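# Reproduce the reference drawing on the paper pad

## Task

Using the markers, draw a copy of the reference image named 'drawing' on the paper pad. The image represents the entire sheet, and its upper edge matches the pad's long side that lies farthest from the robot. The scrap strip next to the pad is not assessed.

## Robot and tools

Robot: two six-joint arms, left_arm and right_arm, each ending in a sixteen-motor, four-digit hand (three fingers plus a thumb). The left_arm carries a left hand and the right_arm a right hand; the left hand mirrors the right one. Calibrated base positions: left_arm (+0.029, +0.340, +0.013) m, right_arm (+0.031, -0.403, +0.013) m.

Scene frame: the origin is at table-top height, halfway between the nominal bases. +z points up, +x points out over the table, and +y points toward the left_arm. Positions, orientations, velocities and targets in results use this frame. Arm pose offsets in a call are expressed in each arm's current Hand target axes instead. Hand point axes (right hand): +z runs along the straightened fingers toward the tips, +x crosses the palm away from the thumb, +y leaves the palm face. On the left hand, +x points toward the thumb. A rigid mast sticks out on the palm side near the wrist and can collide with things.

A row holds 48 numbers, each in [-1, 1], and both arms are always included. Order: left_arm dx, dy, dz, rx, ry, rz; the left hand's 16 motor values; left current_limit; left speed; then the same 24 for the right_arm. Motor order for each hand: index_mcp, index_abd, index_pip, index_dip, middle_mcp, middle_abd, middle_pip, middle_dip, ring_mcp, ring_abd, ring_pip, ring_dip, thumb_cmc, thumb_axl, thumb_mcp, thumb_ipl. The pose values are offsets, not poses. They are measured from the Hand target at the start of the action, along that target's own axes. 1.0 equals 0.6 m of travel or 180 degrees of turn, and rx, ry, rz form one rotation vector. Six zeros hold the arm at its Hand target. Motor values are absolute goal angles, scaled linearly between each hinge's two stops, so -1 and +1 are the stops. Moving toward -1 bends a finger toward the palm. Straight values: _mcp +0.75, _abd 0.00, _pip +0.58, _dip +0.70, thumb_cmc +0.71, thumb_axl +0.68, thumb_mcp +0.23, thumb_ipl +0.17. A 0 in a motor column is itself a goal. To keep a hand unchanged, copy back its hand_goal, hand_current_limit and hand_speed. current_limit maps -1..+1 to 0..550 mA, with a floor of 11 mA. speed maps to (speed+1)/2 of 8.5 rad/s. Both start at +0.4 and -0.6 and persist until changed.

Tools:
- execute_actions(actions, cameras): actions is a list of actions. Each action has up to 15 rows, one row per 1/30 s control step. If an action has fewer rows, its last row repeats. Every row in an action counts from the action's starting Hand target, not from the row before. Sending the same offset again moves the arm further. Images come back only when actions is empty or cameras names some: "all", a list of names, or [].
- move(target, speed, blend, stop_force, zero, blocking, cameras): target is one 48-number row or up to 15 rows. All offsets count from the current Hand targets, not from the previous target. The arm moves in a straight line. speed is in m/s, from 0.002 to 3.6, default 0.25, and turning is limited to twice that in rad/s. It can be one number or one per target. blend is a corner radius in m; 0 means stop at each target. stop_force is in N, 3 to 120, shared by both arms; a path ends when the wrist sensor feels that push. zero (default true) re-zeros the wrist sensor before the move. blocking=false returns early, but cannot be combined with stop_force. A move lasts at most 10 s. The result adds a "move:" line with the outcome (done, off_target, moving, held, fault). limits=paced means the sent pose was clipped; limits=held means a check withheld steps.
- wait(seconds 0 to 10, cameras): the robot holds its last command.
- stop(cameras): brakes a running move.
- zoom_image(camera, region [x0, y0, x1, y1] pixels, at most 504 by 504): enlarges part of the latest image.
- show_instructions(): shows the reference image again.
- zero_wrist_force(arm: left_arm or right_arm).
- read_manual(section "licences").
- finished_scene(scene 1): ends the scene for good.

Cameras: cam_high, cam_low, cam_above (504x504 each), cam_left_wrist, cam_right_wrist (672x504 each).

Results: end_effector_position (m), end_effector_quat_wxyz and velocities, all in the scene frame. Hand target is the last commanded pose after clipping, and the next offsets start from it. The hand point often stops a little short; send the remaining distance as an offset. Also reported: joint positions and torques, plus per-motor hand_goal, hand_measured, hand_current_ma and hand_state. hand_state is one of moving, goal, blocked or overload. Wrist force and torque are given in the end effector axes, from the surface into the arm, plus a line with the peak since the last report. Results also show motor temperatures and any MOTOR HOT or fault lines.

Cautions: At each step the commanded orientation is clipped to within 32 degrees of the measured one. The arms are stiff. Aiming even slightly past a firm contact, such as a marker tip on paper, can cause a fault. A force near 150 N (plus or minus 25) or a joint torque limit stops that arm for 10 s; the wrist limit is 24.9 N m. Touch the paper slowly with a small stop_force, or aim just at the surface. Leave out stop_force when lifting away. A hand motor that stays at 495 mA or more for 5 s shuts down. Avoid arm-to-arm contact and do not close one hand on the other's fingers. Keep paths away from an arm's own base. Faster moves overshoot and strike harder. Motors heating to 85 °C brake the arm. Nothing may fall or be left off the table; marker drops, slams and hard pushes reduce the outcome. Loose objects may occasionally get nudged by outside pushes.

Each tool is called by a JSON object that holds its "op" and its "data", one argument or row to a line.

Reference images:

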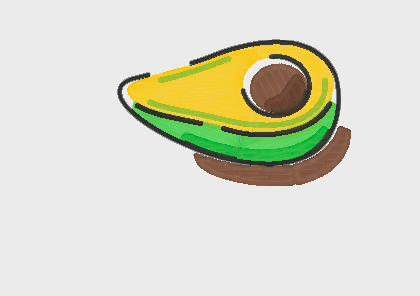

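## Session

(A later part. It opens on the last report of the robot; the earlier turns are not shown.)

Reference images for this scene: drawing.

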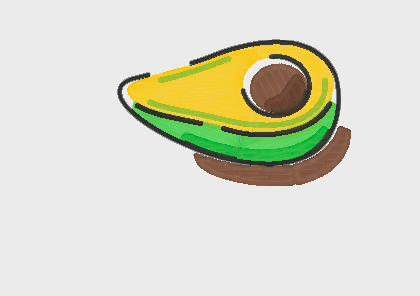

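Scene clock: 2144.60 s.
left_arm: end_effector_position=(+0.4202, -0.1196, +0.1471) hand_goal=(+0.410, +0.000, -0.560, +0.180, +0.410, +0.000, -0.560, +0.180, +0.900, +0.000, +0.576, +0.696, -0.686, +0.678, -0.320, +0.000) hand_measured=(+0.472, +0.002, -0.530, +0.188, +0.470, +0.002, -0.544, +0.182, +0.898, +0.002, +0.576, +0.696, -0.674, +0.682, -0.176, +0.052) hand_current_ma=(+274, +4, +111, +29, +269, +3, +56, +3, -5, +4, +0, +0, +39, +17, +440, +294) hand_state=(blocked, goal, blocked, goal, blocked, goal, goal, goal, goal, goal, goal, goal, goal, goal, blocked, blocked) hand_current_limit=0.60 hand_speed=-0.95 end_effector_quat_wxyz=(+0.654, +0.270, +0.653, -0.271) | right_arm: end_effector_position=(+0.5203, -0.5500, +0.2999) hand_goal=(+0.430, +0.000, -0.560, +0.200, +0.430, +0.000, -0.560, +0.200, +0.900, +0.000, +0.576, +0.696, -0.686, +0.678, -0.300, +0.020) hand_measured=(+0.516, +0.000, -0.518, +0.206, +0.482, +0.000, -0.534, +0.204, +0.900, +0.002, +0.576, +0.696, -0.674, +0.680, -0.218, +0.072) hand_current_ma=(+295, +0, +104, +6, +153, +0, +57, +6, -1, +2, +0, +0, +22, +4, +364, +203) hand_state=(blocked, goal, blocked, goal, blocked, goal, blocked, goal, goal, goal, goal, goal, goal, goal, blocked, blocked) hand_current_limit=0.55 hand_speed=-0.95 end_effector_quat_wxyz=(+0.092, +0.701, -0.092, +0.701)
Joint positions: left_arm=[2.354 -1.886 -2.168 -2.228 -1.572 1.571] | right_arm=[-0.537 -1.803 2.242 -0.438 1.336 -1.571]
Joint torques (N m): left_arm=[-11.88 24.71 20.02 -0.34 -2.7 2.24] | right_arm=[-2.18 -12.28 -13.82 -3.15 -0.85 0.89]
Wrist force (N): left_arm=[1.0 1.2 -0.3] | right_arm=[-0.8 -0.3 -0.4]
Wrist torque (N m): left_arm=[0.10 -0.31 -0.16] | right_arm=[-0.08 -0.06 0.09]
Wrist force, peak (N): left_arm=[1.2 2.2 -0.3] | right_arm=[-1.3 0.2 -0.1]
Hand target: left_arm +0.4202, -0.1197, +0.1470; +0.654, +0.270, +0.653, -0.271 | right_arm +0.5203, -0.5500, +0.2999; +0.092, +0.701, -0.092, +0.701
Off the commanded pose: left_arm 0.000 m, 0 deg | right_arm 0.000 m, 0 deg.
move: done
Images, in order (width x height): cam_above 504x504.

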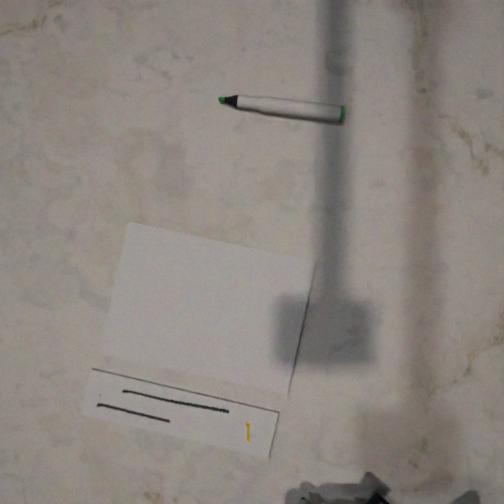

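{"op": "move", "data": {
  "target": [0.0867,0.2225,-0.0715,0,0,0,0.41,0,-0.56,0.18,0.41,0,-0.56,0.18,0.9,0,0.6,0.7,-0.69,0.68,-0.32,0,0.6,-0.95,0,0,0,0,0,0,0.43,0,-0.56,0.2,0.43,0,-0.56,0.2,0.9,0,0.6,0.7,-0.69,0.68,-0.3,0.02,0.55,-0.95],
  "speed": 0.12
}}

{"op": "move", "data": {
  "target": [0.05,0,0,0,0,0,0.41,0,-0.56,0.18,0.41,0,-0.56,0.18,0.9,0,0.6,0.7,-0.69,0.68,-0.32,0,0.6,-0.95,0,0,0,0,0,0,0.43,0,-0.56,0.2,0.43,0,-0.56,0.2,0.9,0,0.6,0.7,-0.69,0.68,-0.3,0.02,0.55,-0.95],
  "speed": 0.006,
  "stop_force": 3
}}

Scene clock: 2207.63 s.
left_arm: end_effector_position=(+0.4843, +0.0050, +0.0950) hand_goal=(+0.410, +0.000, -0.560, +0.180, +0.410, +0.000, -0.560, +0.180, +0.900, +0.000, +0.600, +0.700, -0.690, +0.680, -0.320, +0.000) hand_measured=(+0.472, +0.002, -0.530, +0.188, +0.470, +0.002, -0.544, +0.182, +0.898, +0.002, +0.598, +0.698, -0.674, +0.684, -0.176, +0.052) hand_current_ma=(+274, +4, +111, +29, +269, +3, +56, +3, -5, +4, -7, -8, +55, +11, +440, +294) hand_state=(blocked, goal, blocked, goal, blocked, goal, goal, goal, goal, goal, goal, goal, goal, goal, blocked, blocked) hand_current_limit=0.60 hand_speed=-0.95 end_effector_quat_wxyz=(+0.654, +0.270, +0.653, -0.271) | right_arm: end_effector_position=(+0.5203, -0.5500, +0.2999) hand_goal=(+0.430, +0.000, -0.560, +0.200, +0.430, +0.000, -0.560, +0.200, +0.900, +0.000, +0.600, +0.700, -0.690, +0.680, -0.300, +0.020) hand_measured=(+0.516, +0.000, -0.518, +0.206, +0.482, +0.000, -0.534, +0.204, +0.900, +0.002, +0.598, +0.698, -0.674, +0.682, -0.218, +0.072) hand_current_ma=(+295, +0, +104, +7, +153, +0, +57, +6, -1, +2, -3, -3, +32, +1, +364, +203) hand_state=(blocked, goal, blocked, goal, blocked, goal, blocked, goal, goal, goal, goal, goal, goal, goal, blocked, blocked) hand_current_limit=0.55 hand_speed=-0.95 end_effector_quat_wxyz=(+0.092, +0.701, -0.092, +0.701)
Joint positions: left_arm=[2.771 -1.911 -2.385 -1.986 -1.154 1.571] | right_arm=[-0.537 -1.803 2.242 -0.438 1.336 -1.571]
Joint torques (N m): left_arm=[16.7 18.93 2.1 4.5 2.31 -2.36] | right_arm=[-1.54 -13.08 -13.76 -3.08 -0.73 0.94]
Wrist force (N): left_arm=[0.8 1.3 0.0] | right_arm=[-1.1 0.0 -0.7]
Wrist torque (N m): left_arm=[0.09 -0.26 -0.12] | right_arm=[-0.01 -0.02 0.06]
Wrist force, peak (N): left_arm=[1.1 2.2 -0.1] | right_arm=[-1.2 0.2 -0.9]
Hand target: left_arm +0.4843, +0.0050, +0.0950; +0.654, +0.270, +0.653, -0.271 | right_arm +0.5203, -0.5500, +0.2999; +0.092, +0.701, -0.092, +0.701
Off the commanded pose: left_arm 0.000 m, 0 deg | right_arm 0.000 m, 0 deg.
move: done

Scene clock: 2210.00 s.
left_arm: end_effector_position=(+0.4843, +0.0050, +0.0868) hand_goal=(+0.410, +0.000, -0.560, +0.180, +0.410, +0.000, -0.560, +0.180, +0.900, +0.000, +0.600, +0.700, -0.690, +0.680, -0.320, +0.000) hand_measured=(+0.472, +0.002, -0.530, +0.188, +0.470, +0.002, -0.544, +0.182, +0.898, +0.002, +0.598, +0.698, -0.676, +0.684, -0.176, +0.052) hand_current_ma=(+274, +4, +111, +27, +269, +3, +56, +3, -5, +4, -7, -8, +48, +11, +440, +294) hand_state=(blocked, goal, blocked, goal, blocked, goal, goal, goal, goal, goal, goal, goal, goal, goal, blocked, blocked) hand_current_limit=0.60 hand_speed=-0.95 end_effector_quat_wxyz=(+0.654, +0.270, +0.653, -0.271) | right_arm: end_effector_position=(+0.5203, -0.5500, +0.2999) hand_goal=(+0.430, +0.000, -0.560, +0.200, +0.430, +0.000, -0.560, +0.200, +0.900, +0.000, +0.600, +0.700, -0.690, +0.680, -0.300, +0.020) hand_measured=(+0.516, +0.000, -0.518, +0.206, +0.482, +0.000, -0.534, +0.204, +0.900, +0.002, +0.598, +0.698, -0.674, +0.682, -0.218, +0.072) hand_current_ma=(+295, +0, +104, +7, +153, +0, +57, +6, -1, +2, -3, -3, +32, +1, +364, +203) hand_state=(blocked, goal, blocked, goal, blocked, goal, blocked, goal, goal, goal, goal, goal, goal, goal, blocked, blocked) hand_current_limit=0.55 hand_speed=-0.95 end_effector_quat_wxyz=(+0.092, +0.701, -0.092, +0.701)
Joint positions: left_arm=[2.772 -1.937 -2.388 -1.957 -1.154 1.571] | right_arm=[-0.537 -1.803 2.242 -0.438 1.336 -1.571]
Joint torques (N m): left_arm=[15.56 34.69 13.77 -1.04 2 -1.97] | right_arm=[-1.69 -14.27 -12.97 -3.19 -0.67 0.85]
Wrist force (N): left_arm=[-2.0 1.0 0.2] | right_arm=[-1.0 0.3 -0.7]
Wrist torque (N m): left_arm=[0.05 -0.27 -0.05] | right_arm=[0.02 -0.03 0.08]
Wrist force, peak (N): left_arm=[-3.5 0.9 0.3] | right_arm=[-1.2 0.0 -1.0]
Hand target: left_arm +0.4843, +0.0050, +0.0868; +0.654, +0.270, +0.653, -0.271 (not the last commanded pose) | right_arm +0.5203, -0.5500, +0.2999; +0.092, +0.701, -0.092, +0.701
Off the commanded pose: left_arm 0.022 m, 0 deg | right_arm 0.000 m, 0 deg.
move: contact (left_arm)

{"op": "move", "data": {
  "target": [
    [0,-0.0628,0.0407,0,0,0,0.41,0,-0.56,0.18,0.41,0,-0.56,0.18,0.9,0,0.6,0.7,-0.69,0.68,-0.32,0,0.6,-0.95,0,0,0,0,0,0,0.43,0,-0.56,0.2,0.43,0,-0.56,0.2,0.9,0,0.6,0.7,-0.69,0.68,-0.3,0.02,0.55,-0.95],
    [0,-0.0647,0.0377,0,0,0,0.41,0,-0.56,0.18,0.41,0,-0.56,0.18,0.9,0,0.6,0.7,-0.69,0.68,-0.32,0,0.6,-0.95,0,0,0,0,0,0,0.43,0,-0.56,0.2,0.43,0,-0.56,0.2,0.9,0,0.6,0.7,-0.69,0.68,-0.3,0.02,0.55,-0.95],
    [0,-0.0019,-0.0029,0,0,0,0.41,0,-0.56,0.18,0.41,0,-0.56,0.18,0.9,0,0.6,0.7,-0.69,0.68,-0.32,0,0.6,-0.95,0,0,0,0,0,0,0.43,0,-0.56,0.2,0.43,0,-0.56,0.2,0.9,0,0.6,0.7,-0.69,0.68,-0.3,0.02,0.55,-0.95],
    [-0.01,-0.0019,-0.0029,0,0,0,0.41,0,-0.56,0.18,0.41,0,-0.56,0.18,0.9,0,0.6,0.7,-0.69,0.68,-0.32,0,0.6,-0.95,0,0,0,0,0,0,0.43,0,-0.56,0.2,0.43,0,-0.56,0.2,0.9,0,0.6,0.7,-0.69,0.68,-0.3,0.02,0.55,-0.95],
    [-0.01,0.0071,0.058,0,0,0,0.41,0,-0.56,0.18,0.41,0,-0.56,0.18,0.9,0,0.6,0.7,-0.69,0.68,-0.32,0,0.6,-0.95,0,0,0,0,0,0,0.43,0,-0.56,0.2,0.43,0,-0.56,0.2,0.9,0,0.6,0.7,-0.69,0.68,-0.3,0.02,0.55,-0.95],
    [0,0.0071,0.058,0,0,0,0.41,0,-0.56,0.18,0.41,0,-0.56,0.18,0.9,0,0.6,0.7,-0.69,0.68,-0.32,0,0.6,-0.95,0,0,0,0,0,0,0.43,0,-0.56,0.2,0.43,0,-0.56,0.2,0.9,0,0.6,0.7,-0.69,0.68,-0.3,0.02,0.55,-0.95],
    [0,-0.019,0.0325,0,0,0,0.41,0,-0.56,0.18,0.41,0,-0.56,0.18,0.9,0,0.6,0.7,-0.69,0.68,-0.32,0,0.6,-0.95,0,0,0,0,0,0,0.43,0,-0.56,0.2,0.43,0,-0.56,0.2,0.9,0,0.6,0.7,-0.69,0.68,-0.3,0.02,0.55,-0.95],
    [-0.05,-0.019,0.0325,0,0,0,0.41,0,-0.56,0.18,0.41,0,-0.56,0.18,0.9,0,0.6,0.7,-0.69,0.68,-0.32,0,0.6,-0.95,0,0,0,0,0,0,0.43,0,-0.56,0.2,0.43,0,-0.56,0.2,0.9,0,0.6,0.7,-0.69,0.68,-0.3,0.02,0.55,-0.95]
  ],
  "speed": [0.05,0.05,0.05,0.05,0.08,0.02,0.04,0.05],
  "blend": [0.0005,0.0005,0.0005,0.001,0.001,0.0005,0.0005,0]
}}

{"op": "move", "data": {
  "target": [-0.05,-0.16,0.0,0,0,0,0.41,0,-0.56,0.18,0.41,0,-0.56,0.18,0.9,0,0.6,0.7,-0.69,0.68,-0.32,0,0.6,-0.95,0,0,0,0,0,0,0.43,0,-0.56,0.2,0.43,0,-0.56,0.2,0.9,0,0.6,0.7,-0.69,0.68,-0.3,0.02,0.55,-0.95],
  "speed": 0.15,
  "cameras": ["cam_above"]
}}

{"op": "zoom_image", "data": {
  "camera": "cam_above",
  "region": [170, 380, 270, 460]
}}

Scene clock: 2245.13 s.
left_arm: end_effector_position=(+0.4900, -0.0168, +0.1168) hand_goal=(+0.410, +0.000, -0.560, +0.180, +0.410, +0.000, -0.560, +0.180, +0.900, +0.000, +0.600, +0.700, -0.690, +0.680, -0.320, +0.000) hand_measured=(+0.462, +0.002, -0.528, +0.188, +0.468, +0.002, -0.546, +0.180, +0.898, +0.002, +0.598, +0.698, -0.678, +0.684, -0.172, +0.052) hand_current_ma=(+230, +4, +119, +26, +257, +3, +49, +1, -4, +5, -6, -8, +43, +18, +440, +294) hand_state=(blocked, goal, blocked, goal, blocked, goal, goal, goal, goal, goal, goal, goal, goal, goal, blocked, blocked) hand_current_limit=0.60 hand_speed=-0.95 end_effector_quat_wxyz=(+0.654, +0.270, +0.653, -0.271) | right_arm: end_effector_position=(+0.5203, -0.5500, +0.2999) hand_goal=(+0.430, +0.000, -0.560, +0.200, +0.430, +0.000, -0.560, +0.200, +0.900, +0.000, +0.600, +0.700, -0.690, +0.680, -0.300, +0.020) hand_measured=(+0.516, +0.000, -0.518, +0.206, +0.482, +0.000, -0.534, +0.204, +0.900, +0.002, +0.598, +0.698, -0.674, +0.682, -0.218, +0.072) hand_current_ma=(+295, +0, +104, +7, +153, +0, +57, +6, -1, +2, -3, -3, +32, +1, +364, +203) hand_state=(blocked, goal, blocked, goal, blocked, goal, blocked, goal, goal, goal, goal, goal, goal, goal, blocked, blocked) hand_current_limit=0.55 hand_speed=-0.95 end_effector_quat_wxyz=(+0.092, +0.701, -0.092, +0.701)
Joint positions: left_arm=[2.714 -1.879 -2.319 -2.084 -1.212 1.571] | right_arm=[-0.537 -1.803 2.242 -0.438 1.336 -1.571]
Joint torques (N m): left_arm=[-8.54 36.57 17.94 -0.33 -1.77 -1.57] | right_arm=[-1.7 -16.8 -13.32 -2.96 -0.38 1.04]
Wrist force (N): left_arm=[0.9 1.2 0.0] | right_arm=[-1.0 0.2 -0.7]
Wrist torque (N m): left_arm=[0.07 -0.27 -0.12] | right_arm=[0.01 -0.03 0.08]
Wrist force, peak (N): left_arm=[-2.4 1.1 0.2] | right_arm=[-1.4 -0.2 -1.0]
Hand target: left_arm +0.4900, -0.0168, +0.1168; +0.654, +0.270, +0.653, -0.271 | right_arm +0.5203, -0.5500, +0.2999; +0.092, +0.701, -0.092, +0.701
Off the commanded pose: left_arm 0.000 m, 0 deg | right_arm 0.000 m, 0 deg.
move: done

Scene clock: 2246.37 s.
left_arm: end_effector_position=(+0.4222, -0.0847, +0.1469) hand_goal=(+0.410, +0.000, -0.560, +0.180, +0.410, +0.000, -0.560, +0.180, +0.900, +0.000, +0.600, +0.700, -0.690, +0.680, -0.320, +0.000) hand_measured=(+0.462, +0.002, -0.528, +0.188, +0.468, +0.002, -0.546, +0.180, +0.898, +0.002, +0.598, +0.698, -0.678, +0.684, -0.172, +0.052) hand_current_ma=(+230, +4, +119, +26, +257, +3, +50, +2, -4, +5, -6, -8, +43, +18, +440, +294) hand_state=(blocked, goal, blocked, goal, blocked, goal, goal, goal, goal, goal, goal, goal, goal, goal, blocked, blocked) hand_current_limit=0.60 hand_speed=-0.95 end_effector_quat_wxyz=(+0.654, +0.270, +0.653, -0.271) | right_arm: end_effector_position=(+0.5203, -0.5500, +0.2999) hand_goal=(+0.430, +0.000, -0.560, +0.200, +0.430, +0.000, -0.560, +0.200, +0.900, +0.000, +0.600, +0.700, -0.690, +0.680, -0.300, +0.020) hand_measured=(+0.516, +0.000, -0.518, +0.206, +0.482, +0.000, -0.534, +0.204, +0.900, +0.002, +0.598, +0.698, -0.674, +0.682, -0.218, +0.072) hand_current_ma=(+295, +0, +104, +7, +153, +0, +57, +6, -1, +2, -3, -3, +32, +1, +364, +203) hand_state=(blocked, goal, blocked, goal, blocked, goal, blocked, goal, goal, goal, goal, goal, goal, goal, blocked, blocked) hand_current_limit=0.55 hand_speed=-0.95 end_effector_quat_wxyz=(+0.092, +0.701, -0.092, +0.701)
Joint positions: left_arm=[2.43 -1.829 -2.255 -2.198 -1.496 1.571] | right_arm=[-0.537 -1.803 2.242 -0.438 1.336 -1.571]
Joint torques (N m): left_arm=[-12.09 23.79 19.9 -0.28 -2.42 2.51] | right_arm=[-1.28 -17.53 -12.94 -2.94 -0.3 0.99]
Wrist force (N): left_arm=[1.1 1.2 0.0] | right_arm=[-1.0 0.0 -0.6]
Wrist torque (N m): left_arm=[0.06 -0.28 -0.13] | right_arm=[-0.02 -0.04 0.08]
Wrist force, peak (N): left_arm=[1.4 2.3 -0.2] | right_arm=[-1.3 0.1 -0.6]
Hand target: left_arm +0.4221, -0.0847, +0.1468; +0.654, +0.270, +0.653, -0.271 | right_arm +0.5203, -0.5500, +0.2999; +0.092, +0.701, -0.092, +0.701
Off the commanded pose: left_arm 0.000 m, 0 deg | right_arm 0.000 m, 0 deg.
move: done
Images, in order (width x height): cam_above 504x504.

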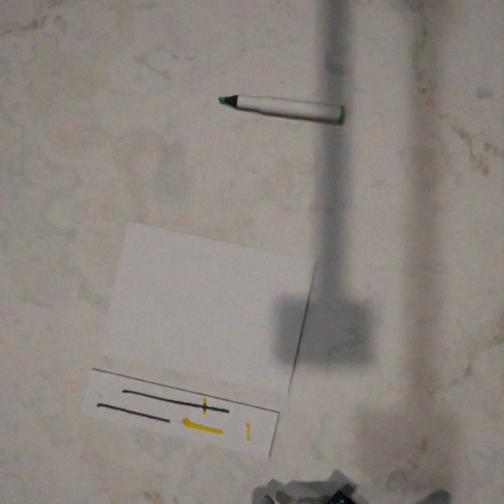

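Scaled by 5.040 from the camera's 504x504 image, which has a finer 720x720 frame.

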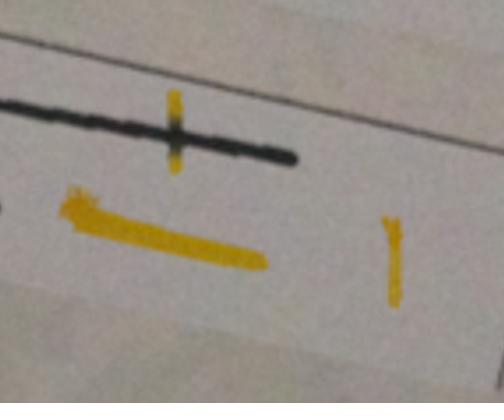

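{"op": "move", "data": {
  "target": [0.0863,0.3309,0.1772,0,0,0,0.41,0,-0.56,0.18,0.41,0,-0.56,0.18,0.9,0,0.6,0.7,-0.69,0.68,-0.32,0,0.6,-0.95,0,0,0,0,0,0,0.43,0,-0.56,0.2,0.43,0,-0.56,0.2,0.9,0,0.6,0.7,-0.69,0.68,-0.3,0.02,0.55,-0.95],
  "speed": 0.12
}}

{"op": "move", "data": {
  "target": [0.04,0,0,0,0,0,0.41,0,-0.56,0.18,0.41,0,-0.56,0.18,0.9,0,0.6,0.7,-0.69,0.68,-0.32,0,0.6,-0.95,0,0,0,0,0,0,0.43,0,-0.56,0.2,0.43,0,-0.56,0.2,0.9,0,0.6,0.7,-0.69,0.68,-0.3,0.02,0.55,-0.95],
  "speed": 0.006,
  "stop_force": 3
}}

{"op": "move", "data": {
  "target": [-0.02,0,0,0,0,0,0.41,0,-0.56,0.18,0.41,0,-0.56,0.18,0.9,0,0.6,0.7,-0.69,0.68,-0.32,0,0.6,-0.95,0,0,0,0,0,0,0.43,0,-0.56,0.2,0.43,0,-0.56,0.2,0.9,0,0.6,0.7,-0.69,0.68,-0.3,0.02,0.55,-0.95],
  "speed": 0.05,
  "cameras": ["cam_above","cam_low"]
}}

Scene clock: 2277.27 s.
left_arm: end_effector_position=(+0.6377, -0.0195, +0.0952) hand_goal=(+0.410, +0.000, -0.560, +0.180, +0.410, +0.000, -0.560, +0.180, +0.900, +0.000, +0.600, +0.700, -0.690, +0.680, -0.320, +0.000) hand_measured=(+0.462, +0.002, -0.528, +0.188, +0.468, +0.002, -0.546, +0.180, +0.898, +0.002, +0.598, +0.698, -0.678, +0.684, -0.172, +0.052) hand_current_ma=(+230, +4, +119, +26, +257, +3, +50, +2, -4, +5, -6, -8, +43, +18, +440, +294) hand_state=(blocked, goal, blocked, goal, blocked, goal, goal, goal, goal, goal, goal, goal, goal, goal, blocked, blocked) hand_current_limit=0.60 hand_speed=-0.95 end_effector_quat_wxyz=(+0.654, +0.270, +0.653, -0.271) | right_arm: end_effector_position=(+0.5203, -0.5500, +0.2999) hand_goal=(+0.430, +0.000, -0.560, +0.200, +0.430, +0.000, -0.560, +0.200, +0.900, +0.000, +0.600, +0.700, -0.690, +0.680, -0.300, +0.020) hand_measured=(+0.516, +0.000, -0.518, +0.206, +0.482, +0.000, -0.534, +0.204, +0.900, +0.002, +0.598, +0.698, -0.674, +0.682, -0.218, +0.072) hand_current_ma=(+295, +0, +104, +7, +153, +0, +57, +6, -1, +2, -3, -3, +32, +1, +364, +203) hand_state=(blocked, goal, blocked, goal, blocked, goal, blocked, goal, goal, goal, goal, goal, goal, goal, blocked, blocked) hand_current_limit=0.55 hand_speed=-0.95 end_effector_quat_wxyz=(+0.092, +0.701, -0.092, +0.701)
Joint positions: left_arm=[2.844 -2.114 -1.99 -2.178 -1.082 1.57] | right_arm=[-0.537 -1.803 2.242 -0.438 1.336 -1.571]
Joint torques (N m): left_arm=[15.74 32.02 20.12 -0.39 2.43 -1.17] | right_arm=[-1.25 -17.15 -13.53 -2.91 -0.29 1.01]
Wrist force (N): left_arm=[1.1 1.3 -0.3] | right_arm=[-1.2 -0.1 -0.2]
Wrist torque (N m): left_arm=[0.11 -0.32 -0.10] | right_arm=[-0.06 0.00 0.06]
Wrist force, peak (N): left_arm=[1.5 2.0 0.1] | right_arm=[-1.5 -0.2 -0.1]
Hand target: left_arm +0.6377, -0.0195, +0.0952; +0.654, +0.270, +0.653, -0.271 | right_arm +0.5203, -0.5500, +0.2999; +0.092, +0.701, -0.092, +0.701
Off the commanded pose: left_arm 0.000 m, 0 deg | right_arm 0.000 m, 0 deg.
move: done

Scene clock: 2279.63 s.
left_arm: end_effector_position=(+0.6378, -0.0195, +0.0872) hand_goal=(+0.410, +0.000, -0.560, +0.180, +0.410, +0.000, -0.560, +0.180, +0.900, +0.000, +0.600, +0.700, -0.690, +0.680, -0.320, +0.000) hand_measured=(+0.462, +0.002, -0.528, +0.188, +0.468, +0.002, -0.546, +0.180, +0.898, +0.002, +0.598, +0.698, -0.678, +0.684, -0.172, +0.052) hand_current_ma=(+230, +4, +119, +25, +257, +3, +50, +2, -4, +5, -6, -8, +41, +15, +440, +294) hand_state=(blocked, goal, blocked, goal, blocked, goal, goal, goal, goal, goal, goal, goal, goal, goal, blocked, blocked) hand_current_limit=0.60 hand_speed=-0.95 end_effector_quat_wxyz=(+0.654, +0.270, +0.653, -0.271) | right_arm: end_effector_position=(+0.5203, -0.5500, +0.2999) hand_goal=(+0.430, +0.000, -0.560, +0.200, +0.430, +0.000, -0.560, +0.200, +0.900, +0.000, +0.600, +0.700, -0.690, +0.680, -0.300, +0.020) hand_measured=(+0.516, +0.000, -0.518, +0.206, +0.482, +0.000, -0.534, +0.204, +0.900, +0.002, +0.598, +0.698, -0.674, +0.682, -0.218, +0.072) hand_current_ma=(+295, +0, +104, +7, +153, +0, +57, +6, -1, +2, -3, -3, +32, +1, +364, +203) hand_state=(blocked, goal, blocked, goal, blocked, goal, blocked, goal, goal, goal, goal, goal, goal, goal, blocked, blocked) hand_current_limit=0.55 hand_speed=-0.95 end_effector_quat_wxyz=(+0.092, +0.701, -0.092, +0.701)
Joint positions: left_arm=[2.844 -2.131 -1.992 -2.159 -1.082 1.57] | right_arm=[-0.537 -1.803 2.242 -0.438 1.336 -1.571]
Joint torques (N m): left_arm=[14.66 46.18 15.03 -1.06 2.14 2.02] | right_arm=[-0.99 -17.95 -13.15 -2.92 -0.3 0.98]
Wrist force (N): left_arm=[-1.8 0.9 -0.3] | right_arm=[-0.9 -0.2 -0.7]
Wrist torque (N m): left_arm=[0.10 -0.29 -0.05] | right_arm=[-0.02 -0.04 0.08]
Wrist force, peak (N): left_arm=[-2.9 0.8 -0.3] | right_arm=[-1.2 0.5 -0.8]
Hand target: left_arm +0.6378, -0.0195, +0.0873; +0.654, +0.270, +0.653, -0.271 (not the last commanded pose) | right_arm +0.5203, -0.5500, +0.2999; +0.092, +0.701, -0.092, +0.701
Off the commanded pose: left_arm 0.016 m, 0 deg | right_arm 0.000 m, 0 deg.
move: contact (left_arm)

Scene clock: 2280.43 s.
left_arm: end_effector_position=(+0.6378, -0.0195, +0.0992) hand_goal=(+0.410, +0.000, -0.560, +0.180, +0.410, +0.000, -0.560, +0.180, +0.900, +0.000, +0.600, +0.700, -0.690, +0.680, -0.320, +0.000) hand_measured=(+0.462, +0.002, -0.528, +0.188, +0.468, +0.002, -0.546, +0.180, +0.898, +0.002, +0.598, +0.698, -0.678, +0.684, -0.172, +0.052) hand_current_ma=(+230, +4, +119, +25, +257, +3, +51, +2, -4, +5, -6, -8, +42, +17, +440, +294) hand_state=(blocked, goal, blocked, goal, blocked, goal, goal, goal, goal, goal, goal, goal, goal, goal, blocked, blocked) hand_current_limit=0.60 hand_speed=-0.95 end_effector_quat_wxyz=(+0.654, +0.270, +0.653, -0.271) | right_arm: end_effector_position=(+0.5203, -0.5500, +0.2999) hand_goal=(+0.430, +0.000, -0.560, +0.200, +0.430, +0.000, -0.560, +0.200, +0.900, +0.000, +0.600, +0.700, -0.690, +0.680, -0.300, +0.020) hand_measured=(+0.516, +0.000, -0.518, +0.206, +0.482, +0.000, -0.534, +0.204, +0.900, +0.002, +0.598, +0.698, -0.674, +0.682, -0.218, +0.072) hand_current_ma=(+295, +0, +104, +7, +153, +0, +57, +6, -1, +2, -3, -3, +32, +1, +364, +203) hand_state=(blocked, goal, blocked, goal, blocked, goal, blocked, goal, goal, goal, goal, goal, goal, goal, blocked, blocked) hand_current_limit=0.55 hand_speed=-0.95 end_effector_quat_wxyz=(+0.092, +0.701, -0.092, +0.701)
Joint positions: left_arm=[2.844 -2.106 -1.989 -2.187 -1.082 1.57] | right_arm=[-0.537 -1.803 2.242 -0.438 1.336 -1.571]
Joint torques (N m): left_arm=[15.71 46.88 19.74 -0.35 2.22 0.92] | right_arm=[-1.29 -18.57 -13.21 -2.87 -0.19 1.09]
Wrist force (N): left_arm=[1.2 1.1 -0.1] | right_arm=[-0.9 -0.1 -0.6]
Wrist torque (N m): left_arm=[0.06 -0.32 -0.10] | right_arm=[-0.03 -0.05 0.08]
Wrist force, peak (N): left_arm=[-1.8 0.8 -0.1] | right_arm=[-1.2 -0.3 -0.5]
Hand target: left_arm +0.6378, -0.0195, +0.0993; +0.654, +0.270, +0.653, -0.271 | right_arm +0.5203, -0.5500, +0.2999; +0.092, +0.701, -0.092, +0.701
Off the commanded pose: left_arm 0.000 m, 0 deg | right_arm 0.000 m, 0 deg.
move: done
Images, in order (width x height): cam_low 504x504, cam_above 504x504.

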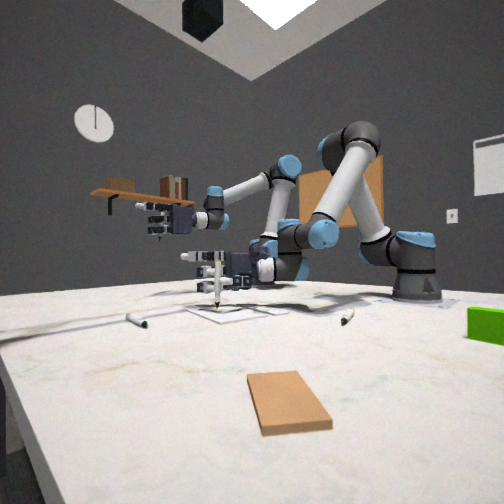

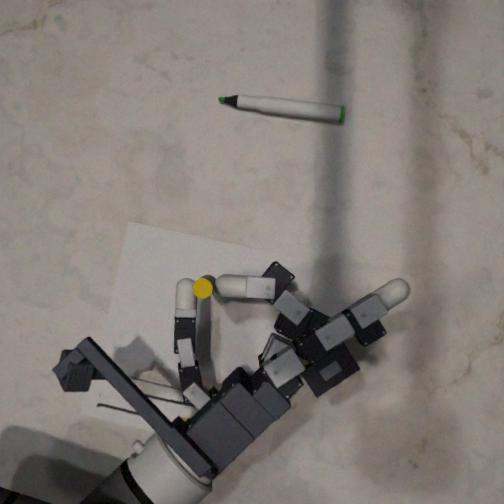

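{"op": "move", "data": {
  "target": [
    [0,0.0494,-0.0311,0,0,0,0.41,0,-0.56,0.18,0.41,0,-0.56,0.18,0.9,0,0.6,0.7,-0.69,0.68,-0.32,0,0.6,-0.95,0,0,0,0,0,0,0.43,0,-0.56,0.2,0.43,0,-0.56,0.2,0.9,0,0.6,0.7,-0.69,0.68,-0.3,0.02,0.55,-0.95],
    [0.02,0.0494,-0.0311,0,0,0,0.41,0,-0.56,0.18,0.41,0,-0.56,0.18,0.9,0,0.6,0.7,-0.69,0.68,-0.32,0,0.6,-0.95,0,0,0,0,0,0,0.43,0,-0.56,0.2,0.43,0,-0.56,0.2,0.9,0,0.6,0.7,-0.69,0.68,-0.3,0.02,0.55,-0.95],
    [0.02,0.0506,-0.0278,0,0,0,0.41,0,-0.56,0.18,0.41,0,-0.56,0.18,0.9,0,0.6,0.7,-0.69,0.68,-0.32,0,0.6,-0.95,0,0,0,0,0,0,0.43,0,-0.56,0.2,0.43,0,-0.56,0.2,0.9,0,0.6,0.7,-0.69,0.68,-0.3,0.02,0.55,-0.95],
    [0.02,0.0487,-0.0215,0,0,0,0.41,0,-0.56,0.18,0.41,0,-0.56,0.18,0.9,0,0.6,0.7,-0.69,0.68,-0.32,0,0.6,-0.95,0,0,0,0,0,0,0.43,0,-0.56,0.2,0.43,0,-0.56,0.2,0.9,0,0.6,0.7,-0.69,0.68,-0.3,0.02,0.55,-0.95],
    [0.02,0.042,-0.012,0,0,0,0.41,0,-0.56,0.18,0.41,0,-0.56,0.18,0.9,0,0.6,0.7,-0.69,0.68,-0.32,0,0.6,-0.95,0,0,0,0,0,0,0.43,0,-0.56,0.2,0.43,0,-0.56,0.2,0.9,0,0.6,0.7,-0.69,0.68,-0.3,0.02,0.55,-0.95],
    [0.02,0.0298,0.0012,0,0,0,0.41,0,-0.56,0.18,0.41,0,-0.56,0.18,0.9,0,0.6,0.7,-0.69,0.68,-0.32,0,0.6,-0.95,0,0,0,0,0,0,0.43,0,-0.56,0.2,0.43,0,-0.56,0.2,0.9,0,0.6,0.7,-0.69,0.68,-0.3,0.02,0.55,-0.95],
    [0.02,0.0169,0.0149,0,0,0,0.41,0,-0.56,0.18,0.41,0,-0.56,0.18,0.9,0,0.6,0.7,-0.69,0.68,-0.32,0,0.6,-0.95,0,0,0,0,0,0,0.43,0,-0.56,0.2,0.43,0,-0.56,0.2,0.9,0,0.6,0.7,-0.69,0.68,-0.3,0.02,0.55,-0.95],
    [0.02,0.0106,0.0251,0,0,0,0.41,0,-0.56,0.18,0.41,0,-0.56,0.18,0.9,0,0.6,0.7,-0.69,0.68,-0.32,0,0.6,-0.95,0,0,0,0,0,0,0.43,0,-0.56,0.2,0.43,0,-0.56,0.2,0.9,0,0.6,0.7,-0.69,0.68,-0.3,0.02,0.55,-0.95],
    [0.02,-0.0035,0.0416,0,0,0,0.41,0,-0.56,0.18,0.41,0,-0.56,0.18,0.9,0,0.6,0.7,-0.69,0.68,-0.32,0,0.6,-0.95,0,0,0,0,0,0,0.43,0,-0.56,0.2,0.43,0,-0.56,0.2,0.9,0,0.6,0.7,-0.69,0.68,-0.3,0.02,0.55,-0.95],
    [0.02,-0.018,0.0574,0,0,0,0.41,0,-0.56,0.18,0.41,0,-0.56,0.18,0.9,0,0.6,0.7,-0.69,0.68,-0.32,0,0.6,-0.95,0,0,0,0,0,0,0.43,0,-0.56,0.2,0.43,0,-0.56,0.2,0.9,0,0.6,0.7,-0.69,0.68,-0.3,0.02,0.55,-0.95],
    [0.02,-0.0323,0.069,0,0,0,0.41,0,-0.56,0.18,0.41,0,-0.56,0.18,0.9,0,0.6,0.7,-0.69,0.68,-0.32,0,0.6,-0.95,0,0,0,0,0,0,0.43,0,-0.56,0.2,0.43,0,-0.56,0.2,0.9,0,0.6,0.7,-0.69,0.68,-0.3,0.02,0.55,-0.95],
    [0.02,-0.0487,0.0759,0,0,0,0.41,0,-0.56,0.18,0.41,0,-0.56,0.18,0.9,0,0.6,0.7,-0.69,0.68,-0.32,0,0.6,-0.95,0,0,0,0,0,0,0.43,0,-0.56,0.2,0.43,0,-0.56,0.2,0.9,0,0.6,0.7,-0.69,0.68,-0.3,0.02,0.55,-0.95],
    [0.02,-0.0642,0.0782,0,0,0,0.41,0,-0.56,0.18,0.41,0,-0.56,0.18,0.9,0,0.6,0.7,-0.69,0.68,-0.32,0,0.6,-0.95,0,0,0,0,0,0,0.43,0,-0.56,0.2,0.43,0,-0.56,0.2,0.9,0,0.6,0.7,-0.69,0.68,-0.3,0.02,0.55,-0.95],
    [0.02,-0.0769,0.0756,0,0,0,0.41,0,-0.56,0.18,0.41,0,-0.56,0.18,0.9,0,0.6,0.7,-0.69,0.68,-0.32,0,0.6,-0.95,0,0,0,0,0,0,0.43,0,-0.56,0.2,0.43,0,-0.56,0.2,0.9,0,0.6,0.7,-0.69,0.68,-0.3,0.02,0.55,-0.95],
    [0,-0.0769,0.0756,0,0,0,0.41,0,-0.56,0.18,0.41,0,-0.56,0.18,0.9,0,0.6,0.7,-0.69,0.68,-0.32,0,0.6,-0.95,0,0,0,0,0,0,0.43,0,-0.56,0.2,0.43,0,-0.56,0.2,0.9,0,0.6,0.7,-0.69,0.68,-0.3,0.02,0.55,-0.95]
  ],
  "speed": [0.08,0.03,0.03,0.03,0.03,0.04,0.04,0.04,0.04,0.04,0.04,0.04,0.04,0.04,0.06],
  "blend": [0.001,0,0.001,0.001,0.001,0.001,0.001,0.001,0.001,0.001,0.001,0.001,0.001,0,0]
}}

{"op": "move", "data": {
  "target": [-0.05,-0.15,-0.17,0,0,0,0.41,0,-0.56,0.18,0.41,0,-0.56,0.18,0.9,0,0.6,0.7,-0.69,0.68,-0.32,0,0.6,-0.95,0,0,0,0,0,0,0.43,0,-0.56,0.2,0.43,0,-0.56,0.2,0.9,0,0.6,0.7,-0.69,0.68,-0.3,0.02,0.55,-0.95],
  "speed": 0.15,
  "cameras": ["cam_above"]
}}

{"op": "zoom_image", "data": {
  "camera": "cam_above",
  "region": [90, 210, 330, 400]
}}

Scene clock: 2413.00 s.
left_arm: end_effector_position=(+0.6372, -0.0842, +0.0992) hand_goal=(+0.410, +0.000, -0.560, +0.180, +0.410, +0.000, -0.560, +0.180, +0.900, +0.000, +0.600, +0.700, -0.690, +0.680, -0.320, +0.000) hand_measured=(+0.458, +0.002, -0.534, +0.188, +0.468, +0.002, -0.542, +0.180, +0.898, +0.002, +0.598, +0.698, -0.680, +0.684, -0.170, +0.052) hand_current_ma=(+203, +4, +97, +23, +257, +3, +67, +0, -4, +5, -6, -8, +34, +13, +440, +294) hand_state=(blocked, goal, blocked, goal, blocked, goal, goal, goal, goal, goal, goal, goal, goal, goal, blocked, blocked) hand_current_limit=0.60 hand_speed=-0.95 end_effector_quat_wxyz=(+0.654, +0.270, +0.653, -0.271) | right_arm: end_effector_position=(+0.5203, -0.5500, +0.2999) hand_goal=(+0.430, +0.000, -0.560, +0.200, +0.430, +0.000, -0.560, +0.200, +0.900, +0.000, +0.600, +0.700, -0.690, +0.680, -0.300, +0.020) hand_measured=(+0.516, +0.000, -0.518, +0.206, +0.482, +0.000, -0.534, +0.204, +0.900, +0.002, +0.598, +0.698, -0.674, +0.682, -0.218, +0.072) hand_current_ma=(+295, +0, +104, +7, +153, +0, +57, +6, -1, +2, -3, -3, +32, +1, +364, +203) hand_state=(blocked, goal, blocked, goal, blocked, goal, blocked, goal, goal, goal, goal, goal, goal, goal, blocked, blocked) hand_current_limit=0.55 hand_speed=-0.95 end_effector_quat_wxyz=(+0.092, +0.701, -0.092, +0.701)
Joint positions: left_arm=[2.713 -2.166 -1.87 -2.246 -1.213 1.571] | right_arm=[-0.537 -1.803 2.242 -0.438 1.336 -1.571]
Joint torques (N m): left_arm=[-11.88 51.8 21.08 -0.22 -2.54 1.69] | right_arm=[-0.85 -19.02 -13.41 -2.88 -0.02 1.04]
Wrist force (N): left_arm=[1.0 1.4 -0.2] | right_arm=[-1.3 0.0 -0.6]
Wrist torque (N m): left_arm=[0.12 -0.30 -0.11] | right_arm=[-0.03 0.02 0.05]
Wrist force, peak (N): left_arm=[-1.8 2.0 0.0] | right_arm=[-1.4 0.0 -0.7]
Hand target: left_arm +0.6372, -0.0842, +0.0993; +0.654, +0.270, +0.653, -0.271 | right_arm +0.5203, -0.5500, +0.2999; +0.092, +0.701, -0.092, +0.701
Off the commanded pose: left_arm 0.000 m, 0 deg | right_arm 0.000 m, 0 deg.
move: done

Scene clock: 2414.43 s.
left_arm: end_effector_position=(+0.5015, -0.0757, +0.1291) hand_goal=(+0.410, +0.000, -0.560, +0.180, +0.410, +0.000, -0.560, +0.180, +0.900, +0.000, +0.600, +0.700, -0.690, +0.680, -0.320, +0.000) hand_measured=(+0.458, +0.002, -0.534, +0.188, +0.468, +0.002, -0.542, +0.180, +0.898, +0.002, +0.598, +0.698, -0.680, +0.684, -0.170, +0.052) hand_current_ma=(+203, +4, +97, +23, +257, +3, +67, +0, -4, +5, -6, -8, +34, +13, +440, +294) hand_state=(blocked, goal, blocked, goal, blocked, goal, goal, goal, goal, goal, goal, goal, goal, goal, blocked, blocked) hand_current_limit=0.60 hand_speed=-0.95 end_effector_quat_wxyz=(+0.654, +0.270, +0.653, -0.271) | right_arm: end_effector_position=(+0.5203, -0.5500, +0.2999) hand_goal=(+0.430, +0.000, -0.560, +0.200, +0.430, +0.000, -0.560, +0.200, +0.900, +0.000, +0.600, +0.700, -0.690, +0.680, -0.300, +0.020) hand_measured=(+0.516, +0.000, -0.518, +0.206, +0.482, +0.000, -0.534, +0.204, +0.900, +0.002, +0.598, +0.698, -0.674, +0.682, -0.218, +0.072) hand_current_ma=(+295, +0, +104, +7, +153, +0, +57, +6, -1, +2, -3, -3, +32, +1, +364, +203) hand_state=(blocked, goal, blocked, goal, blocked, goal, blocked, goal, goal, goal, goal, goal, goal, goal, blocked, blocked) hand_current_limit=0.55 hand_speed=-0.95 end_effector_quat_wxyz=(+0.092, +0.701, -0.092, +0.701)
Joint positions: left_arm=[2.581 -1.937 -2.163 -2.182 -1.345 1.571] | right_arm=[-0.537 -1.803 2.242 -0.438 1.336 -1.571]
Joint torques (N m): left_arm=[-11.89 39.81 6.94 3.86 -2.53 1.87] | right_arm=[-0.93 -18.84 -13.2 -2.82 -0.07 1.03]
Wrist force (N): left_arm=[1.0 1.4 -0.3] | right_arm=[-1.2 -0.1 -0.4]
Wrist torque (N m): left_arm=[0.14 -0.31 -0.13] | right_arm=[-0.05 -0.01 0.05]
Wrist force, peak (N): left_arm=[1.5 2.0 0.6] | right_arm=[-1.2 -0.1 -0.6]
Hand target: left_arm +0.5014, -0.0757, +0.1291; +0.654, +0.270, +0.653, -0.271 | right_arm +0.5203, -0.5500, +0.2999; +0.092, +0.701, -0.092, +0.701
Off the commanded pose: left_arm 0.000 m, 0 deg | right_arm 0.000 m, 0 deg.
move: done
Images, in order (width x height): cam_above 504x504.

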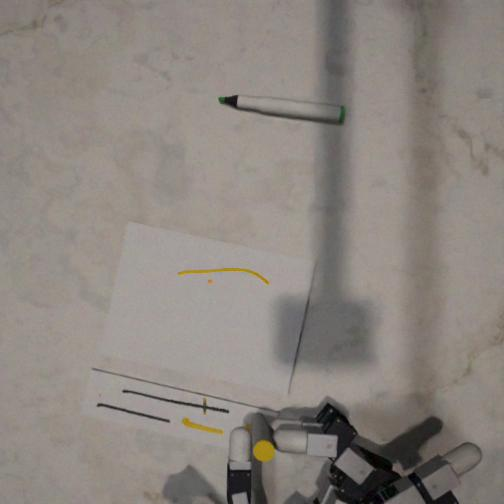

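Scaled by 2.100 from the camera's 504x504 image, which has a finer 720x720 frame.

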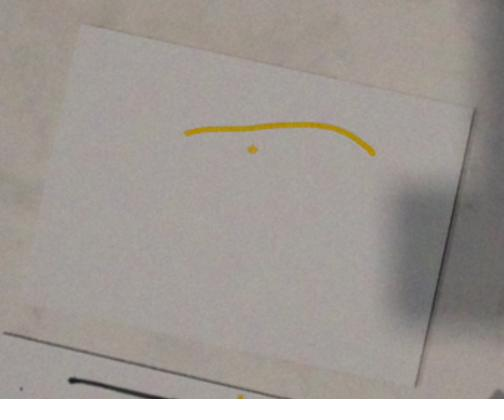

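{"op": "zoom_image", "data": {
  "camera": "cam_above",
  "region": [170, 255, 280, 300]
}}

{"op": "zoom_image", "data": {
  "camera": "cam_above",
  "region": [90, 210, 190, 310]
}}

{"op": "zoom_image", "data": {
  "camera": "cam_above",
  "region": [240, 240, 330, 330]
}}

{"op": "zoom_image", "data": {
  "camera": "cam_above",
  "region": [80, 320, 180, 420]
}}

{"op": "zoom_image", "data": {
  "camera": "cam_above",
  "region": [240, 340, 320, 420]
}}

Scaled by 4.582 from the camera's 504x504 image, which has a finer 720x720 frame.

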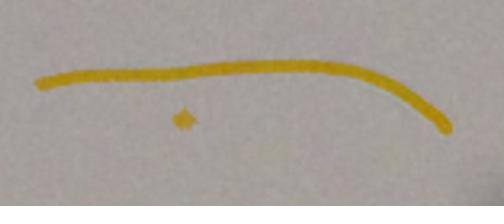

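Scaled by 5.040 from the camera's 504x504 image, which has a finer 720x720 frame.

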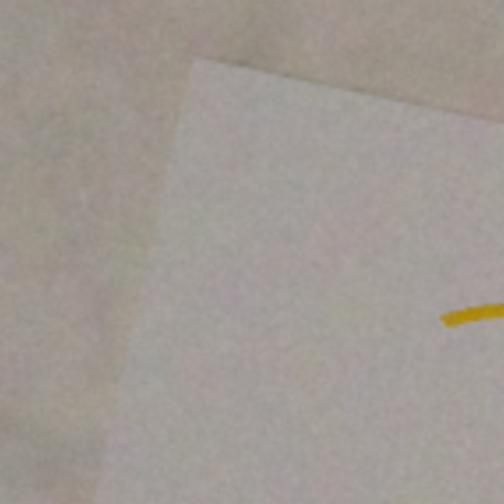

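Scaled by 5.600 from the camera's 504x504 image, which has a finer 720x720 frame.

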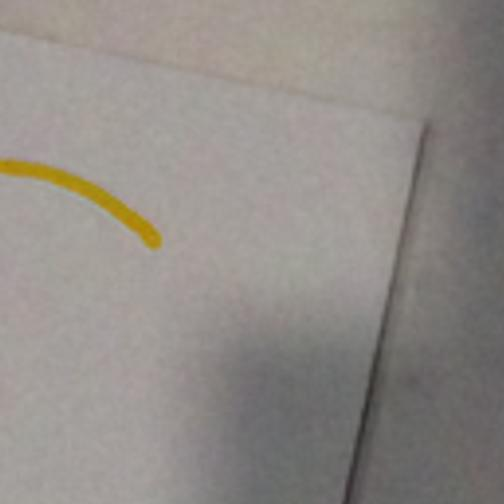

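Scaled by 5.040 from the camera's 504x504 image, which has a finer 720x720 frame.

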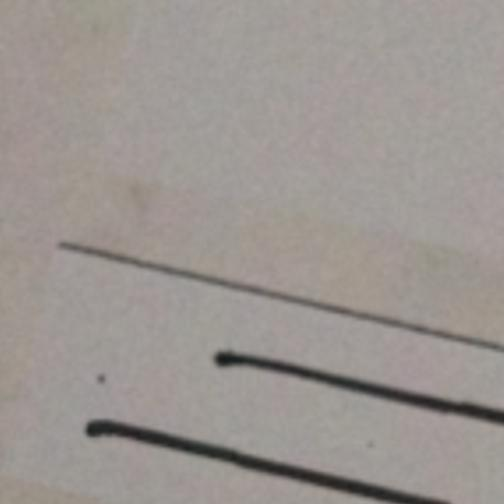

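Scaled by 6.300 from the camera's 504x504 image, which has a finer 720x720 frame.

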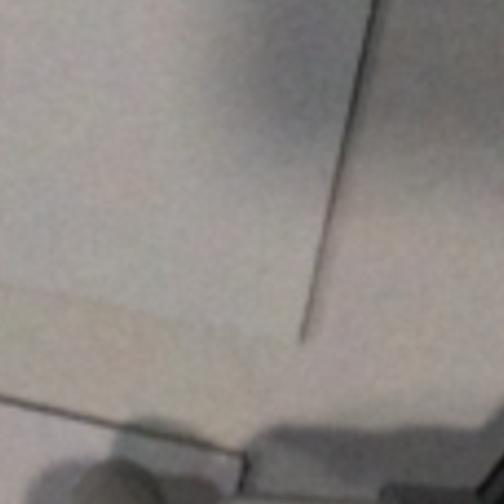

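{"op": "move", "data": {
  "target": [0,0,0,0,0,0,0.375,0,-0.57,0.17,0.375,0,-0.57,0.17,0.9,0,0.6,0.7,-0.69,0.68,-0.36,-0.03,0.75,-0.95,0,0,0,0,0,0,0.43,0,-0.56,0.2,0.43,0,-0.56,0.2,0.9,0,0.6,0.7,-0.69,0.68,-0.3,0.02,0.55,-0.95],
  "cameras": ["cam_low"]
}}

{"op": "zoom_image", "data": {
  "camera": "cam_low",
  "region": [190, 220, 310, 340]
}}

Scene clock: 2537.87 s.
left_arm: end_effector_position=(+0.5014, -0.0757, +0.1291) hand_goal=(+0.376, +0.000, -0.570, +0.170, +0.376, +0.000, -0.570, +0.170, +0.900, +0.000, +0.600, +0.700, -0.690, +0.680, -0.360, -0.030) hand_measured=(+0.454, +0.002, -0.534, +0.178, +0.452, +0.002, -0.542, +0.178, +0.898, +0.002, +0.598, +0.698, -0.678, +0.684, -0.166, +0.052) hand_current_ma=(+350, +4, +139, +24, +344, +3, +108, +30, -4, +5, -6, -8, +43, +19, +481, +481) hand_state=(blocked, goal, blocked, goal, blocked, goal, blocked, goal, goal, goal, goal, goal, goal, goal, blocked, blocked) hand_current_limit=0.75 hand_speed=-0.95 end_effector_quat_wxyz=(+0.654, +0.270, +0.653, -0.271) | right_arm: end_effector_position=(+0.5203, -0.5500, +0.2999) hand_goal=(+0.430, +0.000, -0.560, +0.200, +0.430, +0.000, -0.560, +0.200, +0.900, +0.000, +0.600, +0.700, -0.690, +0.680, -0.300, +0.020) hand_measured=(+0.516, +0.000, -0.518, +0.206, +0.482, +0.000, -0.534, +0.204, +0.900, +0.002, +0.598, +0.698, -0.674, +0.682, -0.218, +0.072) hand_current_ma=(+295, +0, +104, +7, +153, +0, +57, +6, -1, +2, -3, -3, +32, +1, +364, +203) hand_state=(blocked, goal, blocked, goal, blocked, goal, blocked, goal, goal, goal, goal, goal, goal, goal, blocked, blocked) hand_current_limit=0.55 hand_speed=-0.95 end_effector_quat_wxyz=(+0.092, +0.701, -0.092, +0.701)
Joint positions: left_arm=[2.581 -1.937 -2.163 -2.182 -1.345 1.571] | right_arm=[-0.537 -1.803 2.242 -0.438 1.336 -1.571]
Joint torques (N m): left_arm=[-11.78 40.65 7.04 0.54 -2.41 -1.86] | right_arm=[-0.61 -19.03 -13.19 -2.85 0.08 1]
Wrist force (N): left_arm=[1.1 1.2 -0.2] | right_arm=[-0.8 -0.2 -0.7]
Wrist torque (N m): left_arm=[0.10 -0.32 -0.12] | right_arm=[-0.04 -0.06 0.10]
Wrist force, peak (N): left_arm=[1.3 1.5 -0.3] | right_arm=[-1.3 -0.3 -0.6]
Hand target: left_arm +0.5014, -0.0757, +0.1291; +0.654, +0.270, +0.653, -0.271 | right_arm +0.5203, -0.5500, +0.2999; +0.092, +0.701, -0.092, +0.701
Off the commanded pose: left_arm 0.000 m, 0 deg | right_arm 0.000 m, 0 deg.
move: done
Images, in order (width x height): cam_low 504x504.

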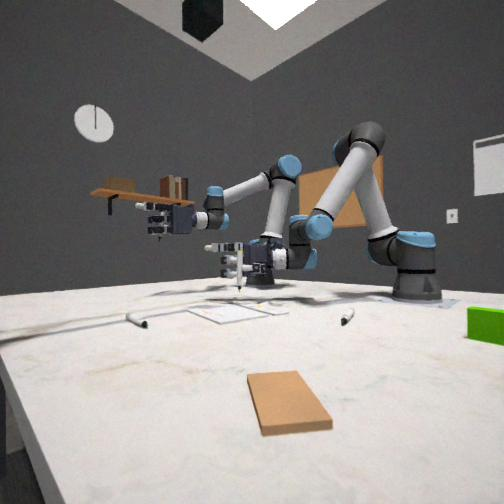

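Scaled by 4.200 from the camera's 504x504 image, which has a finer 720x720 frame.

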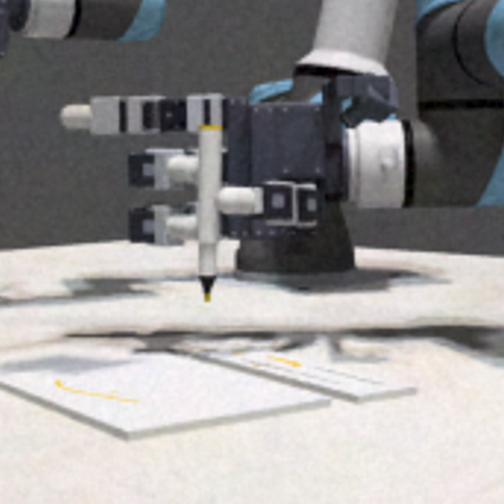

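{"op": "move", "data": {
  "target": [0.0568,0.1807,-0.1268,0,0,0,0.375,0,-0.57,0.17,0.375,0,-0.57,0.17,0.9,0,0.6,0.7,-0.69,0.68,-0.36,-0.03,0.75,-0.95,0,0,0,0,0,0,0.43,0,-0.56,0.2,0.43,0,-0.56,0.2,0.9,0,0.6,0.7,-0.69,0.68,-0.3,0.02,0.55,-0.95],
  "speed": 0.12
}}

{"op": "move", "data": {
  "target": [0.04,0,0,0,0,0,0.375,0,-0.57,0.17,0.375,0,-0.57,0.17,0.9,0,0.6,0.7,-0.69,0.68,-0.36,-0.03,0.75,-0.95,0,0,0,0,0,0,0.43,0,-0.56,0.2,0.43,0,-0.56,0.2,0.9,0,0.6,0.7,-0.69,0.68,-0.3,0.02,0.55,-0.95],
  "speed": 0.004,
  "stop_force": 3
}}

{"op": "move", "data": {
  "target": [-0.0125,0,0,0,0,0,0.375,0,-0.57,0.17,0.375,0,-0.57,0.17,0.9,0,0.6,0.7,-0.69,0.68,-0.36,-0.03,0.75,-0.95,0,0,0,0,0,0,0.43,0,-0.56,0.2,0.43,0,-0.56,0.2,0.9,0,0.6,0.7,-0.69,0.68,-0.3,0.02,0.55,-0.95],
  "speed": 0.05
}}

Scene clock: 2558.63 s.
left_arm: end_effector_position=(+0.5243, +0.0547, +0.0950) hand_goal=(+0.376, +0.000, -0.570, +0.170, +0.376, +0.000, -0.570, +0.170, +0.900, +0.000, +0.600, +0.700, -0.690, +0.680, -0.360, -0.030) hand_measured=(+0.452, +0.002, -0.534, +0.178, +0.450, +0.002, -0.542, +0.178, +0.898, +0.002, +0.598, +0.698, -0.678, +0.684, -0.164, +0.052) hand_current_ma=(+345, +4, +139, +24, +336, +3, +108, +29, -4, +5, -6, -8, +44, +19, +481, +481) hand_state=(blocked, goal, blocked, goal, blocked, goal, blocked, goal, goal, goal, goal, goal, goal, goal, blocked, blocked) hand_current_limit=0.75 hand_speed=-0.95 end_effector_quat_wxyz=(+0.654, +0.270, +0.653, -0.271) | right_arm: end_effector_position=(+0.5203, -0.5500, +0.2999) hand_goal=(+0.430, +0.000, -0.560, +0.200, +0.430, +0.000, -0.560, +0.200, +0.900, +0.000, +0.600, +0.700, -0.690, +0.680, -0.300, +0.020) hand_measured=(+0.516, +0.000, -0.518, +0.206, +0.482, +0.000, -0.534, +0.204, +0.900, +0.002, +0.598, +0.698, -0.674, +0.682, -0.218, +0.072) hand_current_ma=(+295, +0, +104, +7, +153, +0, +57, +6, -1, +2, -3, -3, +32, +1, +364, +203) hand_state=(blocked, goal, blocked, goal, blocked, goal, blocked, goal, goal, goal, goal, goal, goal, goal, blocked, blocked) hand_current_limit=0.55 hand_speed=-0.95 end_effector_quat_wxyz=(+0.092, +0.701, -0.092, +0.701)
Joint positions: left_arm=[2.967 -1.91 -2.387 -1.984 -0.959 1.57] | right_arm=[-0.537 -1.803 2.242 -0.438 1.336 -1.571]
Joint torques (N m): left_arm=[15.55 18.79 2.82 4.17 2.44 -2.24] | right_arm=[-1.11 -19.84 -13.54 -2.88 0.06 1.01]
Wrist force (N): left_arm=[1.0 1.2 -0.1] | right_arm=[-0.9 0.2 -0.3]
Wrist torque (N m): left_arm=[0.07 -0.30 -0.09] | right_arm=[-0.01 -0.05 0.09]
Wrist force, peak (N): left_arm=[1.1 2.1 -0.5] | right_arm=[-1.2 -0.3 -0.7]
Hand target: left_arm +0.5243, +0.0547, +0.0950; +0.654, +0.270, +0.653, -0.271 | right_arm +0.5203, -0.5500, +0.2999; +0.092, +0.701, -0.092, +0.701
Off the commanded pose: left_arm 0.000 m, 0 deg | right_arm 0.000 m, 0 deg.
move: done

Scene clock: 2561.67 s.
left_arm: end_effector_position=(+0.5243, +0.0547, +0.0866) hand_goal=(+0.376, +0.000, -0.570, +0.170, +0.376, +0.000, -0.570, +0.170, +0.900, +0.000, +0.600, +0.700, -0.690, +0.680, -0.360, -0.030) hand_measured=(+0.452, +0.002, -0.534, +0.176, +0.450, +0.002, -0.542, +0.178, +0.898, +0.002, +0.598, +0.698, -0.678, +0.684, -0.164, +0.052) hand_current_ma=(+345, +4, +139, +19, +336, +3, +108, +24, -4, +5, -6, -8, +43, +17, +481, +481) hand_state=(blocked, goal, blocked, goal, blocked, goal, blocked, goal, goal, goal, goal, goal, goal, goal, blocked, blocked) hand_current_limit=0.75 hand_speed=-0.95 end_effector_quat_wxyz=(+0.654, +0.270, +0.653, -0.271) | right_arm: end_effector_position=(+0.5203, -0.5500, +0.2999) hand_goal=(+0.430, +0.000, -0.560, +0.200, +0.430, +0.000, -0.560, +0.200, +0.900, +0.000, +0.600, +0.700, -0.690, +0.680, -0.300, +0.020) hand_measured=(+0.516, +0.000, -0.518, +0.206, +0.482, +0.000, -0.534, +0.204, +0.900, +0.002, +0.598, +0.698, -0.674, +0.682, -0.218, +0.072) hand_current_ma=(+295, +0, +104, +7, +153, +0, +57, +6, -1, +2, -3, -3, +32, +1, +364, +203) hand_state=(blocked, goal, blocked, goal, blocked, goal, blocked, goal, goal, goal, goal, goal, goal, goal, blocked, blocked) hand_current_limit=0.55 hand_speed=-0.95 end_effector_quat_wxyz=(+0.092, +0.701, -0.092, +0.701)
Joint positions: left_arm=[2.967 -1.937 -2.39 -1.955 -0.959 1.57] | right_arm=[-0.537 -1.803 2.242 -0.438 1.336 -1.571]
Joint torques (N m): left_arm=[12.44 34.29 9.63 -1.14 1.77 -1.59] | right_arm=[-0.79 -20.19 -13.33 -2.84 0.11 1.02]
Wrist force (N): left_arm=[-2.3 1.0 0.0] | right_arm=[-1.0 0.0 -0.4]
Wrist torque (N m): left_arm=[0.08 -0.26 -0.06] | right_arm=[-0.04 -0.03 0.08]
Wrist force, peak (N): left_arm=[-3.2 1.1 0.1] | right_arm=[-1.4 -0.2 -0.4]
Hand target: left_arm +0.5243, +0.0547, +0.0866; +0.654, +0.270, +0.653, -0.271 (not the last commanded pose) | right_arm +0.5203, -0.5500, +0.2999; +0.092, +0.701, -0.092, +0.701
Off the commanded pose: left_arm 0.016 m, 0 deg | right_arm 0.000 m, 0 deg.
move: contact (left_arm)

Scene clock: 2562.47 s.
left_arm: end_effector_position=(+0.5243, +0.0547, +0.0941) hand_goal=(+0.376, +0.000, -0.570, +0.170, +0.376, +0.000, -0.570, +0.170, +0.900, +0.000, +0.600, +0.700, -0.690, +0.680, -0.360, -0.030) hand_measured=(+0.452, +0.002, -0.534, +0.176, +0.450, +0.002, -0.542, +0.178, +0.898, +0.002, +0.598, +0.698, -0.678, +0.684, -0.164, +0.052) hand_current_ma=(+345, +4, +139, +19, +336, +3, +108, +23, -4, +5, -6, -8, +44, +19, +481, +481) hand_state=(blocked, goal, blocked, goal, blocked, goal, blocked, goal, goal, goal, goal, goal, goal, goal, blocked, blocked) hand_current_limit=0.75 hand_speed=-0.95 end_effector_quat_wxyz=(+0.654, +0.270, +0.653, -0.271) | right_arm: end_effector_position=(+0.5203, -0.5500, +0.2999) hand_goal=(+0.430, +0.000, -0.560, +0.200, +0.430, +0.000, -0.560, +0.200, +0.900, +0.000, +0.600, +0.700, -0.690, +0.680, -0.300, +0.020) hand_measured=(+0.516, +0.000, -0.518, +0.206, +0.482, +0.000, -0.534, +0.204, +0.900, +0.002, +0.598, +0.698, -0.674, +0.682, -0.218, +0.072) hand_current_ma=(+295, +0, +104, +7, +153, +0, +57, +6, -1, +2, -3, -3, +32, +1, +364, +203) hand_state=(blocked, goal, blocked, goal, blocked, goal, blocked, goal, goal, goal, goal, goal, goal, goal, blocked, blocked) hand_current_limit=0.55 hand_speed=-0.95 end_effector_quat_wxyz=(+0.092, +0.701, -0.092, +0.701)
Joint positions: left_arm=[2.967 -1.913 -2.388 -1.981 -0.959 1.57] | right_arm=[-0.537 -1.803 2.242 -0.438 1.336 -1.571]
Joint torques (N m): left_arm=[15.17 35.34 15.91 -0.67 2.16 -1.53] | right_arm=[-0.4 -20.22 -13.75 -2.84 0.04 1.06]
Wrist force (N): left_arm=[0.9 1.1 -0.1] | right_arm=[-0.9 0.0 -0.4]
Wrist torque (N m): left_arm=[0.06 -0.30 -0.09] | right_arm=[-0.04 -0.04 0.08]
Wrist force, peak (N): left_arm=[-2.1 1.1 0.0] | right_arm=[-1.2 0.0 -0.6]
Hand target: left_arm +0.5243, +0.0547, +0.0941; +0.654, +0.270, +0.653, -0.271 | right_arm +0.5203, -0.5500, +0.2999; +0.092, +0.701, -0.092, +0.701
Off the commanded pose: left_arm 0.000 m, 0 deg | right_arm 0.000 m, 0 deg.
move: done


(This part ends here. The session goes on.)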